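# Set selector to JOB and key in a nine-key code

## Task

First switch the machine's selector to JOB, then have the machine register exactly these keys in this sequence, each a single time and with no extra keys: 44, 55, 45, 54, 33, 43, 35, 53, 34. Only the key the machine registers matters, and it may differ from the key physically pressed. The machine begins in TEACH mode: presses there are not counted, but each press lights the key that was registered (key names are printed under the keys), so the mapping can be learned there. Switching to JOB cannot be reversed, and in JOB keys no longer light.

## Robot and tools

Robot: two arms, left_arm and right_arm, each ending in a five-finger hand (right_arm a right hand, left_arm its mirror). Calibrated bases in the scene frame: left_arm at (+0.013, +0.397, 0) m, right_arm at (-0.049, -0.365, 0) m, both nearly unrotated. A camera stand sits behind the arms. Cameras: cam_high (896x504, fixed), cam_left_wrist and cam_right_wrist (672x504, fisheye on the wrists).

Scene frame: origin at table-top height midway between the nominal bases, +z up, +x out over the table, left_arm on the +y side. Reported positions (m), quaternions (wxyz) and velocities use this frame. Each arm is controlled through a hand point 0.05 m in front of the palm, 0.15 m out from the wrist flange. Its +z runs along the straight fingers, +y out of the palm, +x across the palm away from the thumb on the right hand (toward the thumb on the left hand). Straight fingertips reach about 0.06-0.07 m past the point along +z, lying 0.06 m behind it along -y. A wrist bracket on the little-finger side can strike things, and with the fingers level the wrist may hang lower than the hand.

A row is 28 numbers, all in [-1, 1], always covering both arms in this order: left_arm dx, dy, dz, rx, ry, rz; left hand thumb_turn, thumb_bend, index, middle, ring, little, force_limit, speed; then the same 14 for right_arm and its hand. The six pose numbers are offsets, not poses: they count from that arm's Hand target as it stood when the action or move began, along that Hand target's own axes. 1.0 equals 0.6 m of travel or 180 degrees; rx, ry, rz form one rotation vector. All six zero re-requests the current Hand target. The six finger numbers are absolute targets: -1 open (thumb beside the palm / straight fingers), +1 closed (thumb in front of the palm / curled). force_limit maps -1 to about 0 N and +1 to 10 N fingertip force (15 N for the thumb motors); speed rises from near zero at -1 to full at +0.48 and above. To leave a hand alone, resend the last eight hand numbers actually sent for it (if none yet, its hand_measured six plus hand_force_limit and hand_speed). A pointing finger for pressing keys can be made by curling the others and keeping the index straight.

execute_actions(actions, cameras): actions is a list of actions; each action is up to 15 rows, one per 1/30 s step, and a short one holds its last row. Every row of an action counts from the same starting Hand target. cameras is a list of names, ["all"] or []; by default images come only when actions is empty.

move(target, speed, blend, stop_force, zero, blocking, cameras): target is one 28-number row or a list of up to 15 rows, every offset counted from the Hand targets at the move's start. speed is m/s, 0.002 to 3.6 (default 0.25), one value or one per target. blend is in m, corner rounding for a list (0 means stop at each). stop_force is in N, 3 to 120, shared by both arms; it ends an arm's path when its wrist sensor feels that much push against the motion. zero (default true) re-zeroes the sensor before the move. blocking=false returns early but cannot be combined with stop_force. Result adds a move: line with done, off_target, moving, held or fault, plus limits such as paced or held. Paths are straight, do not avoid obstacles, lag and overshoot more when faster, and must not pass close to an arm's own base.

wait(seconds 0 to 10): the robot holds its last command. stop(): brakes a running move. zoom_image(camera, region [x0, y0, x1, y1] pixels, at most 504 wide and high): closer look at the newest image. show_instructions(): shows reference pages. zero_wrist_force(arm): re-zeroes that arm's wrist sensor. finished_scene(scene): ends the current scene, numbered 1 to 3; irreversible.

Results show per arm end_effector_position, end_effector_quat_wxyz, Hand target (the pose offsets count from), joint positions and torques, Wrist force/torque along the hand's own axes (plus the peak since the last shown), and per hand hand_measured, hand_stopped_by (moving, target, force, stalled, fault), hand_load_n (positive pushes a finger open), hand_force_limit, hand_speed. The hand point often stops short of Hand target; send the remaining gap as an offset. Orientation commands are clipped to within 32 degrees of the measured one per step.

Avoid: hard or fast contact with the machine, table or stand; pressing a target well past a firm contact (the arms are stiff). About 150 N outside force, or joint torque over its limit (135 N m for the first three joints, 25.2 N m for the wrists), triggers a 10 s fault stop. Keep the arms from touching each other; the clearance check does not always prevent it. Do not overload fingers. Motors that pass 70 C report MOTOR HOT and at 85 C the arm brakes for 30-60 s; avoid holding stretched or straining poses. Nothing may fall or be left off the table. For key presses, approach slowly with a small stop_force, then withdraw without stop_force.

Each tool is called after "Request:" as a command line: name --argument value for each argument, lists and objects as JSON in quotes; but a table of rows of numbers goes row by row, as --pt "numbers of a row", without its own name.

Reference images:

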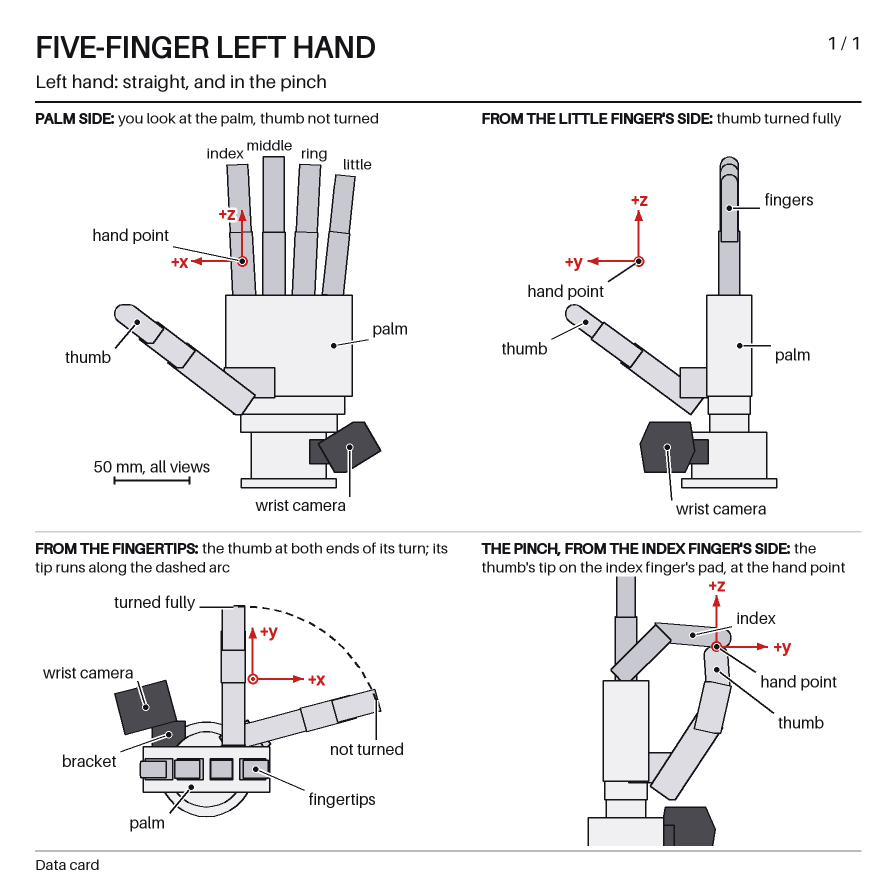

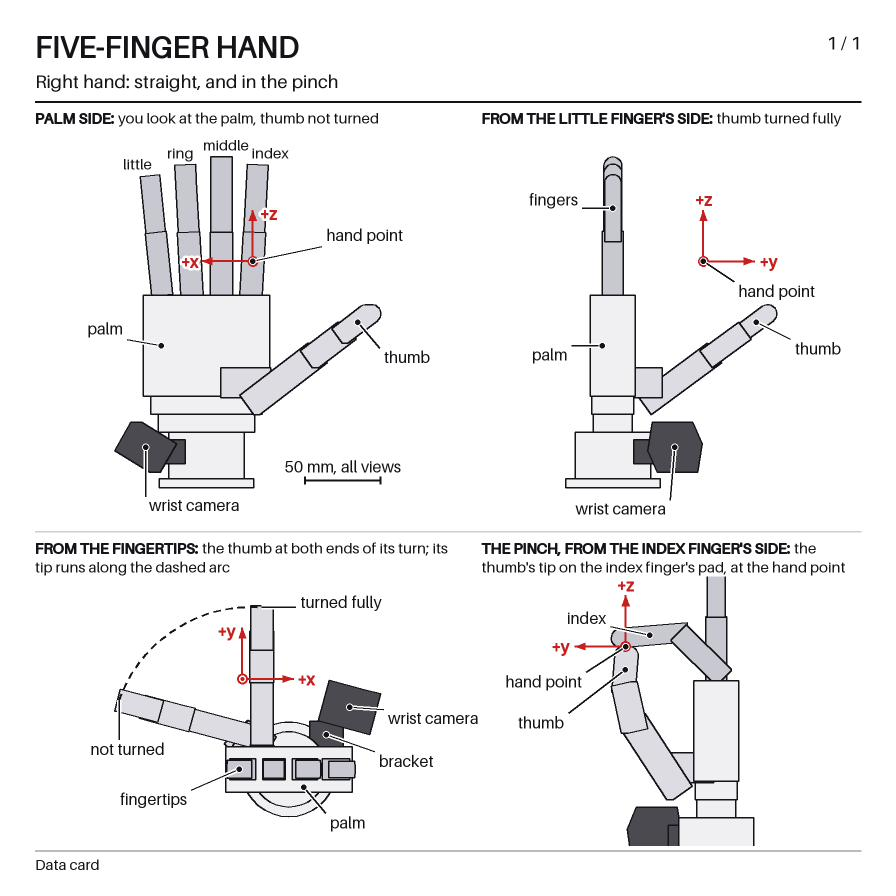

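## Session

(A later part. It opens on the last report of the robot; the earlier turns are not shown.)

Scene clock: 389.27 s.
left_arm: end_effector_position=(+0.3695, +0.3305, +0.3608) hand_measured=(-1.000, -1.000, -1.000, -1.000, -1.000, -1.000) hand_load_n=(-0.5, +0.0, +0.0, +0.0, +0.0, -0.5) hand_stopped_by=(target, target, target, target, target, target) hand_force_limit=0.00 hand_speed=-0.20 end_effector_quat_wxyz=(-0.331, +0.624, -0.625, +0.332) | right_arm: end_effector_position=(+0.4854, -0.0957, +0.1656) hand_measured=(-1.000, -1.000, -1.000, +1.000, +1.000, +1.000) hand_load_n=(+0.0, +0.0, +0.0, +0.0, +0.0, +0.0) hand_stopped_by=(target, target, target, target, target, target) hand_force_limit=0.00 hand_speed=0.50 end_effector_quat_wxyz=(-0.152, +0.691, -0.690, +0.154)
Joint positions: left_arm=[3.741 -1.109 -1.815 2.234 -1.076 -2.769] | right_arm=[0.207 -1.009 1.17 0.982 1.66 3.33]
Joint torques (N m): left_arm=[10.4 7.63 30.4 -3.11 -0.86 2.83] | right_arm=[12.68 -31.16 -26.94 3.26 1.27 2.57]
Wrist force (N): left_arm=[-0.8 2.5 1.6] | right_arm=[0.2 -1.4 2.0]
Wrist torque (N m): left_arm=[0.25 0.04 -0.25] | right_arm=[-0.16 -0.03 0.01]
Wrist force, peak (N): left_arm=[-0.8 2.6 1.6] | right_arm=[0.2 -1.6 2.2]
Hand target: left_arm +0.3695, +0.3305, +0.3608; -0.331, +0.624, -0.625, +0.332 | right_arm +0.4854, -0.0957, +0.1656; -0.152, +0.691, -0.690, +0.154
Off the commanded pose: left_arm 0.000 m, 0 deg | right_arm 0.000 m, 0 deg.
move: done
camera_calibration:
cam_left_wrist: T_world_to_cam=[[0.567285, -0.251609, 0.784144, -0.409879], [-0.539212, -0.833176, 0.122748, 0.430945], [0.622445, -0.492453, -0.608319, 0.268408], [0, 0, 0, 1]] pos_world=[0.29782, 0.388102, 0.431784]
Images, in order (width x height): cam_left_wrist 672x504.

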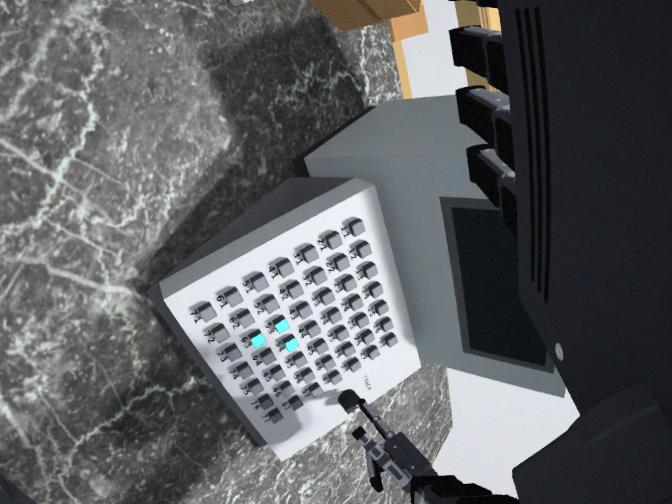

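Request:
move --pt "0 0 0 0 0 0 -1 -1 -1 -1 -1 -1 0 -0.2 -0.0267 0 0 0 0 0 -1 -1 -1 1 1 1 0 0.5" --pt "0 0 0 0 0 0 -1 -1 -1 -1 -1 -1 0 -0.2 -0.026 0.0183 0.005 0 0 0 -1 -1 -1 1 1 1 0 0.5" --cameras '[]' --speed 0.1

Request:
move --target '[0,0,0,0,0,0,-1,-1,-1,-1,-1,-1,0,-0.2,0.03,0,0,0,0,0,-1,-1,-1,1,1,1,0,0.5]' --cameras '["cam_left_wrist"]' --speed 0.02 --stop_force 6

Request:
zoom_image --camera "cam_left_wrist" --region '[290, 340, 410, 460]'

Scene clock: 401.07 s.
left_arm: end_effector_position=(+0.3695, +0.3305, +0.3608) hand_measured=(-1.000, -1.000, -1.000, -1.000, -1.000, -1.000) hand_load_n=(+0.0, +0.0, +0.0, +0.0, +0.0, +0.0) hand_stopped_by=(target, target, target, target, target, target) hand_force_limit=0.00 hand_speed=-0.20 end_effector_quat_wxyz=(-0.331, +0.624, -0.625, +0.332) | right_arm: end_effector_position=(+0.4766, -0.0800, +0.1583) hand_measured=(-1.000, -1.000, -1.000, +1.000, +1.000, +1.000) hand_load_n=(+0.0, +0.0, +0.0, +0.0, +0.0, +0.0) hand_stopped_by=(target, target, target, target, target, target) hand_force_limit=0.00 hand_speed=0.50 end_effector_quat_wxyz=(-0.152, +0.691, -0.690, +0.154)
Joint positions: left_arm=[3.741 -1.109 -1.815 2.234 -1.076 -2.769] | right_arm=[0.24 -1.007 1.186 0.967 1.674 3.36]
Joint torques (N m): left_arm=[11.51 5.99 29.93 -2.87 -0.64 2.4] | right_arm=[-11.39 -34.27 -11.02 1.24 -1.02 -1.78]
Wrist force (N): left_arm=[-1.0 2.7 1.5] | right_arm=[0.4 -1.4 1.8]
Wrist torque (N m): left_arm=[0.28 0.07 -0.27] | right_arm=[-0.15 -0.06 -0.07]
Wrist force, peak (N): left_arm=[-1.0 2.7 1.5] | right_arm=[0.4 -2.3 1.7]
Hand target: left_arm +0.3695, +0.3305, +0.3608; -0.331, +0.624, -0.625, +0.332 | right_arm +0.4766, -0.0801, +0.1582; -0.152, +0.691, -0.690, +0.154
Off the commanded pose: left_arm 0.000 m, 0 deg | right_arm 0.000 m, 0 deg.
move: done
No camera images: "cameras" was empty.

Scene clock: 402.63 s.
left_arm: end_effector_position=(+0.3695, +0.3305, +0.3608) hand_measured=(-1.000, -1.000, -1.000, -1.000, -1.000, -1.000) hand_load_n=(+0.0, +0.0, +0.0, +0.0, +0.0, +0.0) hand_stopped_by=(target, target, target, target, target, target) hand_force_limit=0.00 hand_speed=-0.20 end_effector_quat_wxyz=(-0.331, +0.624, -0.625, +0.332) | right_arm: end_effector_position=(+0.4767, -0.0887, +0.1582) hand_measured=(-1.000, -1.000, -1.000, +1.000, +1.000, +1.000) hand_load_n=(+0.0, +0.0, +0.0, +0.0, +0.0, +0.0) hand_stopped_by=(target, target, target, target, target, target) hand_force_limit=0.00 hand_speed=0.50 end_effector_quat_wxyz=(-0.152, +0.691, -0.690, +0.154)
Joint positions: left_arm=[3.741 -1.109 -1.815 2.234 -1.076 -2.769] | right_arm=[0.223 -1.017 1.203 0.959 1.667 3.345]
Joint torques (N m): left_arm=[11.62 6.09 30.38 -2.87 -0.76 2.76] | right_arm=[9.37 -30.69 -24.58 3.67 0.44 1.34]
Wrist force (N): left_arm=[-1.0 2.4 1.5] | right_arm=[-4.5 -1.5 2.3]
Wrist torque (N m): left_arm=[0.24 0.07 -0.26] | right_arm=[-0.17 -0.37 -0.38]
Wrist force, peak (N): left_arm=[-0.8 2.6 1.5] | right_arm=[-11.6 -1.8 3.1]
Hand target: left_arm +0.3695, +0.3305, +0.3608; -0.331, +0.624, -0.625, +0.332 | right_arm +0.4767, -0.0887, +0.1582; -0.152, +0.691, -0.690, +0.154 (not the last commanded pose)
Off the commanded pose: left_arm 0.000 m, 0 deg | right_arm 0.009 m, 0 deg.
move: contact (right_arm)
camera_calibration:
cam_left_wrist: T_world_to_cam=[[0.567285, -0.251609, 0.784144, -0.409879], [-0.539212, -0.833176, 0.122748, 0.430945], [0.622445, -0.492453, -0.608319, 0.268408], [0, 0, 0, 1]] pos_world=[0.29782, 0.388102, 0.431784]
Images, in order (width x height): cam_left_wrist 672x504.

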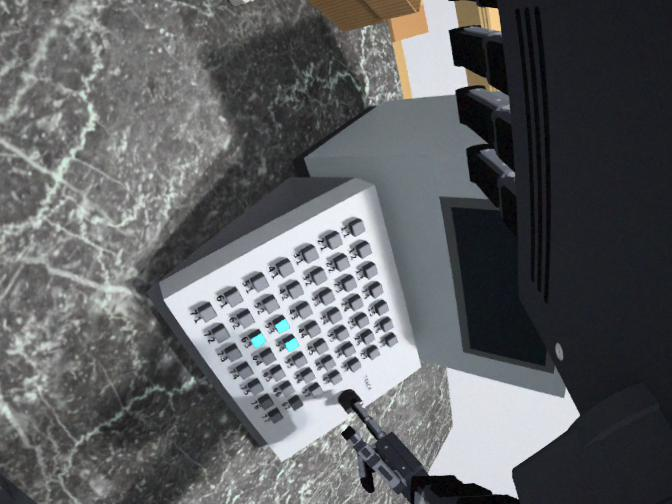

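Scaled by 4.200 from the camera's 672x504 image, which has a finer 960x720 frame.

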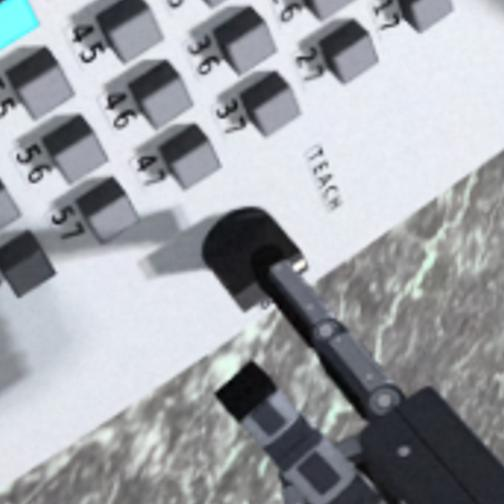

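Request:
move --pt "0 0 0 0 0 0 -1 -1 -1 -1 -1 -1 0 -0.2 -0.0133 0.0005 0 0 0 0 -1 -1 -1 1 1 1 0 0.5" --pt "0 0 0 0 0 0 -1 -1 -1 -1 -1 -1 0 -0.2 -0.014 -0.0165 0.0077 0 0 0 -1 -1 -1 1 1 1 0 0.5" --cameras '[]' --speed 0.05

Request:
move --pt "0 0 0 0 0 0 -1 -1 -1 -1 -1 -1 0 -0.2 0.0125 -0.0005 0.0005 0 0 0 -1 -1 -1 1 1 1 0 0.5" --pt "0 0 0 0 0 0 -1 -1 -1 -1 -1 -1 0 -0.2 0.0175 -0.0047 0.0005 0 0 0 -1 -1 -1 1 1 1 0 0.5" --pt "0 0 0 0 0 0 -1 -1 -1 -1 -1 -1 0 -0.2 0.0235 -0.0075 0.0005 0 0 0 -1 -1 -1 1 1 1 0 0.5" --pt "0 0 0 0 0 0 -1 -1 -1 -1 -1 -1 0 -0.2 0.0297 -0.0085 0.0005 0 0 0 -1 -1 -1 1 1 1 0 0.5" --pt "0 0 0 0 0 0 -1 -1 -1 -1 -1 -1 0 -0.2 0.0362 -0.0082 0.0005 0 0 0 -1 -1 -1 1 1 1 0 0.5" --pt "0 0 0 0 0 0 -1 -1 -1 -1 -1 -1 0 -0.2 0.0423 -0.0057 0.0005 0 0 0 -1 -1 -1 1 1 1 0 0.5" --pt "0 0 0 0 0 0 -1 -1 -1 -1 -1 -1 0 -0.2 0.0478 -0.002 0.0005 0 0 0 -1 -1 -1 1 1 1 0 0.5" --cameras '["cam_left_wrist"]' --speed 0.03 --stop_force 20

Request:
zoom_image --camera "cam_left_wrist" --region '[290, 340, 410, 460]'

Scene clock: 423.80 s.
left_arm: end_effector_position=(+0.3695, +0.3305, +0.3608) hand_measured=(-1.000, -1.000, -1.000, -1.000, -1.000, -1.000) hand_load_n=(+0.0, +0.0, +0.0, +0.0, +0.0, +0.0) hand_stopped_by=(target, target, target, target, target, target) hand_force_limit=0.00 hand_speed=-0.20 end_effector_quat_wxyz=(-0.331, +0.624, -0.625, +0.332) | right_arm: end_effector_position=(+0.4876, -0.0804, +0.1581) hand_measured=(-1.000, -1.000, -1.000, +1.000, +1.000, +1.000) hand_load_n=(-0.5, +0.0, +0.0, +0.0, +0.0, +0.5) hand_stopped_by=(target, target, target, target, target, target) hand_force_limit=0.00 hand_speed=0.50 end_effector_quat_wxyz=(-0.152, +0.691, -0.690, +0.154)
Joint positions: left_arm=[3.741 -1.109 -1.815 2.234 -1.076 -2.769] | right_arm=[0.234 -0.982 1.147 0.981 1.672 3.355]
Joint torques (N m): left_arm=[13.05 7 29.71 -2.93 -0.66 2.81] | right_arm=[4.05 -51.95 -17 -0.49 0.69 1.2]
Wrist force (N): left_arm=[-0.8 2.5 1.4] | right_arm=[0.1 -1.2 1.9]
Wrist torque (N m): left_arm=[0.26 0.05 -0.25] | right_arm=[-0.14 -0.02 0.00]
Wrist force, peak (N): left_arm=[-0.9 2.6 1.7] | right_arm=[-4.7 -1.5 2.7]
Hand target: left_arm +0.3695, +0.3305, +0.3608; -0.331, +0.624, -0.625, +0.332 | right_arm +0.4876, -0.0803, +0.1582; -0.152, +0.691, -0.690, +0.154
Off the commanded pose: left_arm 0.000 m, 0 deg | right_arm 0.000 m, 0 deg.
move: done
No camera images: "cameras" was empty.

Scene clock: 426.00 s.
left_arm: end_effector_position=(+0.3695, +0.3305, +0.3608) hand_measured=(-1.000, -1.000, -1.000, -1.000, -1.000, -1.000) hand_load_n=(+0.0, +0.0, +0.0, +0.0, +0.0, +0.0) hand_stopped_by=(target, target, target, target, target, target) hand_force_limit=0.00 hand_speed=-0.20 end_effector_quat_wxyz=(-0.331, +0.624, -0.625, +0.332) | right_arm: end_effector_position=(+0.4888, -0.1090, +0.1585) hand_measured=(-1.000, -1.000, -1.000, +1.000, +1.000, +1.000) hand_load_n=(+0.0, +0.0, +3.0, +0.0, +0.0, +0.0) hand_stopped_by=(target, target, target, target, target, target) hand_force_limit=0.00 hand_speed=0.50 end_effector_quat_wxyz=(-0.152, +0.691, -0.690, +0.154)
Joint positions: left_arm=[3.741 -1.109 -1.815 2.234 -1.076 -2.769] | right_arm=[0.18 -1.013 1.194 0.96 1.649 3.306]
Joint torques (N m): left_arm=[13.05 6.79 29.61 -2.82 -0.63 2.53] | right_arm=[15.59 -21.41 -10.16 10.39 0.28 1.74]
Wrist force (N): left_arm=[-0.6 2.5 1.5] | right_arm=[-1.6 -28.4 -0.4]
Wrist torque (N m): left_arm=[0.25 0.02 -0.24] | right_arm=[0.81 -0.22 -0.19]
Wrist force, peak (N): left_arm=[-0.8 2.6 1.6] | right_arm=[-1.6 -28.7 -0.9]
Hand target: left_arm +0.3695, +0.3305, +0.3608; -0.331, +0.624, -0.625, +0.332 | right_arm +0.4888, -0.1090, +0.1585; -0.152, +0.691, -0.690, +0.154
Off the commanded pose: left_arm 0.000 m, 0 deg | right_arm 0.000 m, 0 deg.
move: done
camera_calibration:
cam_left_wrist: T_world_to_cam=[[0.567285, -0.251609, 0.784144, -0.409879], [-0.539212, -0.833176, 0.122748, 0.430945], [0.622445, -0.492453, -0.608319, 0.268408], [0, 0, 0, 1]] pos_world=[0.29782, 0.388102, 0.431784]
Images, in order (width x height): cam_left_wrist 672x504.

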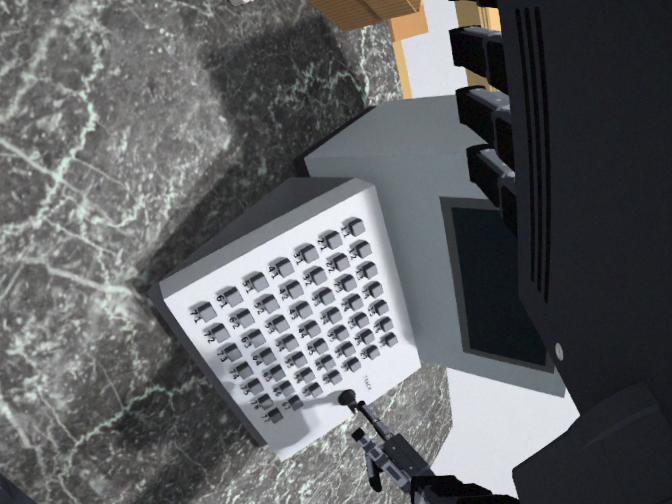

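Scaled by 4.200 from the camera's 672x504 image, which has a finer 960x720 frame.

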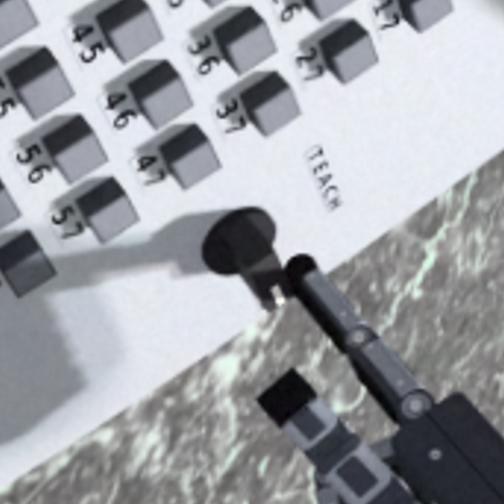

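Request:
move --pt "0 0 0 0 0 0 -1 -1 -1 -1 -1 -1 0 -0.2 0 -0.01 0 0 0 0 -1 -1 -1 1 1 1 0 0.5" --pt "0 0 0 0 0 0 -1 -1 -1 -1 -1 -1 0 -0.2 -0.01 -0.01 -0.05 0 0 0 -1 -1 -1 1 1 1 0 0.5" --pt "0 0 0 0 0 0 -1 -1 -1 -1 -1 -1 0 -0.2 -0.21 -0.0177 -0.03 0 0 0 -1 -1 -1 1 1 1 0 0.5" --pt "0 0 0 0 0 0 -1 -1 -1 -1 -1 -1 0 -0.2 -0.227 -0.0177 -0.0025 0 0 0 -1 -1 -1 1 1 1 0 0.5" --cameras '["cam_left_wrist"]' --speed '[0.05,0.15,0.2,0.1]' --blend '[0.001,0.01,0.01,0]'

Request:
zoom_image --camera "cam_left_wrist" --region '[250, 260, 410, 420]'

Scene clock: 456.50 s.
left_arm: end_effector_position=(+0.3695, +0.3305, +0.3608) hand_measured=(-1.000, -1.000, -1.000, -1.000, -1.000, -1.000) hand_load_n=(+0.0, +0.0, +0.0, +0.0, +0.0, +0.0) hand_stopped_by=(target, target, target, target, target, target) hand_force_limit=0.00 hand_speed=-0.20 end_effector_quat_wxyz=(-0.331, +0.624, -0.625, +0.332) | right_arm: end_effector_position=(+0.4976, +0.0273, +0.1641) hand_measured=(-1.000, -1.000, -1.000, +1.000, +1.000, +1.000) hand_load_n=(+0.0, +0.0, +0.0, +0.0, +0.0, +0.0) hand_stopped_by=(target, target, target, target, target, target) hand_force_limit=0.00 hand_speed=0.50 end_effector_quat_wxyz=(-0.152, +0.691, -0.690, +0.154)
Joint positions: left_arm=[3.741 -1.109 -1.815 2.234 -1.076 -2.769] | right_arm=[0.409 -0.79 0.813 1.145 1.742 3.517]
Joint torques (N m): left_arm=[12.58 5.59 30.01 -3.05 -0.6 2.66] | right_arm=[-12.69 -53.56 -11.75 3.24 -0.7 -1.69]
Wrist force (N): left_arm=[-0.5 2.4 1.6] | right_arm=[0.8 -1.1 2.4]
Wrist torque (N m): left_arm=[0.23 0.00 -0.23] | right_arm=[-0.12 -0.07 -0.02]
Wrist force, peak (N): left_arm=[-0.8 2.6 1.6] | right_arm=[-1.4 -29.0 -1.0]
Hand target: left_arm +0.3695, +0.3305, +0.3608; -0.331, +0.624, -0.625, +0.332 | right_arm +0.4976, +0.0272, +0.1641; -0.152, +0.691, -0.690, +0.154
Off the commanded pose: left_arm 0.000 m, 0 deg | right_arm 0.000 m, 0 deg.
move: done; blend cut to 0.0097 m at target 3
camera_calibration:
cam_left_wrist: T_world_to_cam=[[0.567285, -0.251609, 0.784144, -0.409879], [-0.539212, -0.833176, 0.122748, 0.430945], [0.622445, -0.492453, -0.608319, 0.268408], [0, 0, 0, 1]] pos_world=[0.29782, 0.388102, 0.431784]
Images, in order (width x height): cam_left_wrist 672x504.

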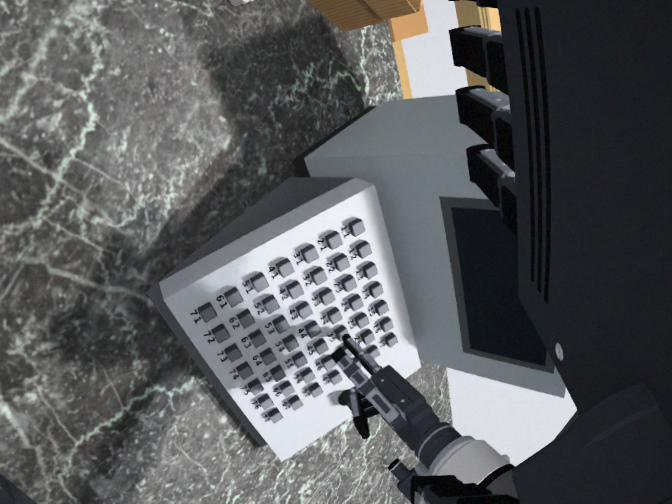

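Scaled by 3.150 from the camera's 672x504 image, which has a finer 960x720 frame.

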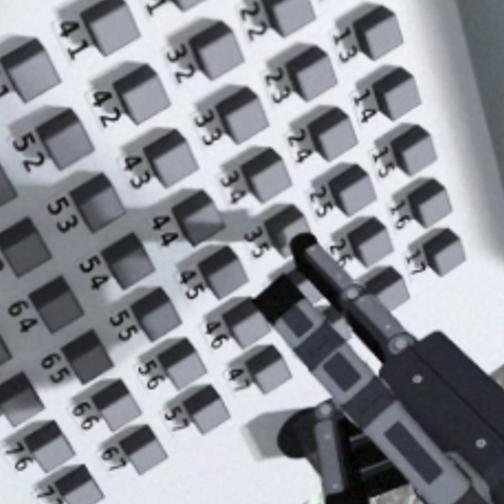

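Request:
move --pt "0 0 0 0 0 0 -1 -1 -1 -1 -1 -1 0 -0.2 0 0 0.01 0 0 0 -1 -1 -1 1 1 1 0 0.5" --pt "0 0 0 0 0 0 -1 -1 -1 -1 -1 -1 0 -0.2 0 0 0.025 0 0 0 -1 -1 -1 1 1 1 0 0.5" --speed '[0.05,0.015]' --stop_force 6

Request:
move --pt "0 0 0 0 0 0 -1 -1 -1 -1 -1 -1 0 -0.2 0 0 -0.0167 0 0 0 -1 -1 -1 1 1 1 0 0.5" --pt "0 0 0 0 0 0 -1 -1 -1 -1 -1 -1 0 -0.2 0.0578 0.0538 -0.0156 0 0 0 -1 -1 -1 1 1 1 0 0.5" --speed 0.12 --blend '[0.003,0]'

Request:
move --pt "0 0 0 0 0 0 -1 -1 -1 -1 -1 -1 0 -0.2 0 0 0.01 0 0 0 -1 -1 -1 1 1 1 0 0.5" --pt "0 0 0 0 0 0 -1 -1 -1 -1 -1 -1 0 -0.2 0 0 0.025 0 0 0 -1 -1 -1 1 1 1 0 0.5" --speed '[0.05,0.015]' --stop_force 6 --cameras '["cam_left_wrist"]'

Request:
zoom_image --camera "cam_left_wrist" --region '[250, 260, 410, 420]'

Scene clock: 463.97 s.
left_arm: end_effector_position=(+0.3695, +0.3305, +0.3608) hand_measured=(-1.000, -1.000, -1.000, -1.000, -1.000, -1.000) hand_load_n=(+0.0, +0.0, +0.0, +0.0, +0.0, +0.0) hand_stopped_by=(target, target, target, target, target, target) hand_force_limit=0.00 hand_speed=-0.20 end_effector_quat_wxyz=(-0.331, +0.624, -0.625, +0.332) | right_arm: end_effector_position=(+0.5018, +0.0272, +0.1550) hand_measured=(-1.000, -1.000, -1.000, +1.000, +1.000, +1.000) hand_load_n=(-0.5, +0.0, +0.0, +0.0, +0.0, +0.0) hand_stopped_by=(target, target, target, target, target, target) hand_force_limit=0.00 hand_speed=0.50 end_effector_quat_wxyz=(-0.152, +0.691, -0.690, +0.154)
Joint positions: left_arm=[3.741 -1.109 -1.815 2.234 -1.076 -2.769] | right_arm=[0.406 -0.778 0.815 1.131 1.741 3.514]
Joint torques (N m): left_arm=[12.48 7.61 30.62 -3.1 -0.57 2.55] | right_arm=[11.05 -57.09 -22.62 2.88 1.8 1.85]
Wrist force (N): left_arm=[-0.9 2.5 1.6] | right_arm=[0.4 -1.1 -2.7]
Wrist torque (N m): left_arm=[0.26 0.06 -0.26] | right_arm=[0.13 -0.12 0.01]
Wrist force, peak (N): left_arm=[-0.8 2.7 1.6] | right_arm=[1.2 -0.8 -15.3]
Hand target: left_arm +0.3695, +0.3305, +0.3608; -0.331, +0.624, -0.625, +0.332 | right_arm +0.5018, +0.0272, +0.1550; -0.152, +0.691, -0.690, +0.154 (not the last commanded pose)
Off the commanded pose: left_arm 0.000 m, 0 deg | right_arm 0.005 m, 0 deg.
move: contact (right_arm); path passed 1 of 2 targets

Scene clock: 464.93 s.
left_arm: end_effector_position=(+0.3695, +0.3305, +0.3608) hand_measured=(-1.000, -1.000, -1.000, -1.000, -1.000, -1.000) hand_load_n=(-0.5, +0.0, +0.0, +0.0, +0.0, +0.0) hand_stopped_by=(target, target, target, target, target, target) hand_force_limit=0.00 hand_speed=-0.20 end_effector_quat_wxyz=(-0.331, +0.624, -0.625, +0.332) | right_arm: end_effector_position=(+0.4687, -0.0076, +0.1500) hand_measured=(-1.000, -1.000, -1.000, +1.000, +1.000, +1.000) hand_load_n=(+0.0, +0.0, +0.0, +0.0, +0.0, +0.0) hand_stopped_by=(target, target, target, target, target, target) hand_force_limit=0.00 hand_speed=0.50 end_effector_quat_wxyz=(-0.152, +0.691, -0.690, +0.154)
Joint positions: left_arm=[3.741 -1.109 -1.815 2.234 -1.076 -2.769] | right_arm=[0.372 -0.918 1.067 1.013 1.728 3.483]
Joint torques (N m): left_arm=[12.55 7.6 29.55 -3.03 -0.61 2.4] | right_arm=[12 -48.03 -10.18 0.9 1.42 2.6]
Wrist force (N): left_arm=[-0.8 2.3 1.6] | right_arm=[0.7 -1.3 2.9]
Wrist torque (N m): left_arm=[0.22 0.04 -0.24] | right_arm=[-0.18 -0.09 -0.01]
Wrist force, peak (N): left_arm=[-0.8 2.6 1.6] | right_arm=[0.6 -1.3 3.2]
Hand target: left_arm +0.3695, +0.3305, +0.3608; -0.331, +0.624, -0.625, +0.332 | right_arm +0.4687, -0.0075, +0.1499; -0.152, +0.691, -0.690, +0.154
Off the commanded pose: left_arm 0.000 m, 0 deg | right_arm 0.000 m, 0 deg.
move: done

Scene clock: 466.60 s.
left_arm: end_effector_position=(+0.3695, +0.3305, +0.3608) hand_measured=(-1.000, -1.000, -1.000, -1.000, -1.000, -1.000) hand_load_n=(-0.5, +0.0, +0.0, +0.0, +0.0, +0.0) hand_stopped_by=(target, target, target, target, target, target) hand_force_limit=0.00 hand_speed=-0.20 end_effector_quat_wxyz=(-0.331, +0.624, -0.625, +0.332) | right_arm: end_effector_position=(+0.4731, -0.0075, +0.1403) hand_measured=(-1.000, -1.000, -1.000, +1.000, +1.000, +1.000) hand_load_n=(-0.5, +0.0, +0.0, +0.0, +0.0, +0.0) hand_stopped_by=(target, target, target, target, target, target) hand_force_limit=0.00 hand_speed=0.50 end_effector_quat_wxyz=(-0.152, +0.691, -0.690, +0.154)
Joint positions: left_arm=[3.741 -1.109 -1.815 2.234 -1.076 -2.769] | right_arm=[0.37 -0.904 1.068 0.997 1.726 3.48]
Joint torques (N m): left_arm=[11.03 7 30.15 -3.07 -0.7 2.43] | right_arm=[10.92 -52.61 -21.54 2.83 1.88 1.84]
Wrist force (N): left_arm=[-0.8 2.5 1.5] | right_arm=[-0.5 -1.3 -4.3]
Wrist torque (N m): left_arm=[0.25 0.04 -0.25] | right_arm=[0.20 -0.16 -0.04]
Wrist force, peak (N): left_arm=[-0.7 2.6 1.7] | right_arm=[-0.4 -1.5 -17.2]
Hand target: left_arm +0.3695, +0.3305, +0.3608; -0.331, +0.624, -0.625, +0.332 | right_arm +0.4732, -0.0075, +0.1403; -0.152, +0.691, -0.690, +0.154 (not the last commanded pose)
Off the commanded pose: left_arm 0.000 m, 0 deg | right_arm 0.004 m, 0 deg.
move: contact (right_arm); path passed 1 of 2 targets
camera_calibration:
cam_left_wrist: T_world_to_cam=[[0.567285, -0.251609, 0.784144, -0.409879], [-0.539212, -0.833176, 0.122748, 0.430945], [0.622445, -0.492453, -0.608319, 0.268408], [0, 0, 0, 1]] pos_world=[0.29782, 0.388102, 0.431784]
Images, in order (width x height): cam_left_wrist 672x504.

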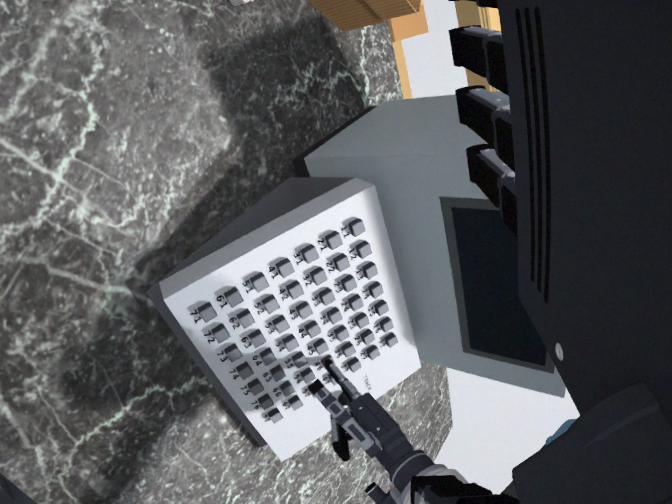

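Scaled by 3.150 from the camera's 672x504 image, which has a finer 960x720 frame.

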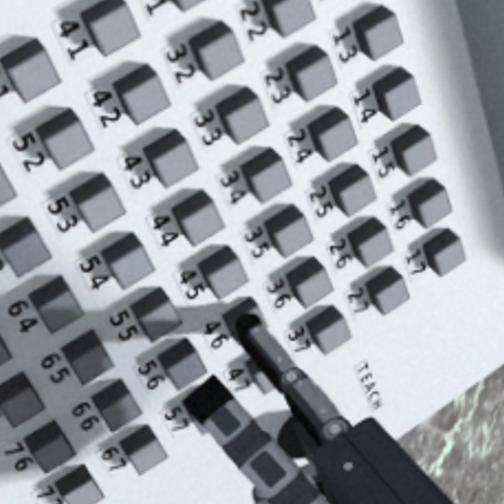

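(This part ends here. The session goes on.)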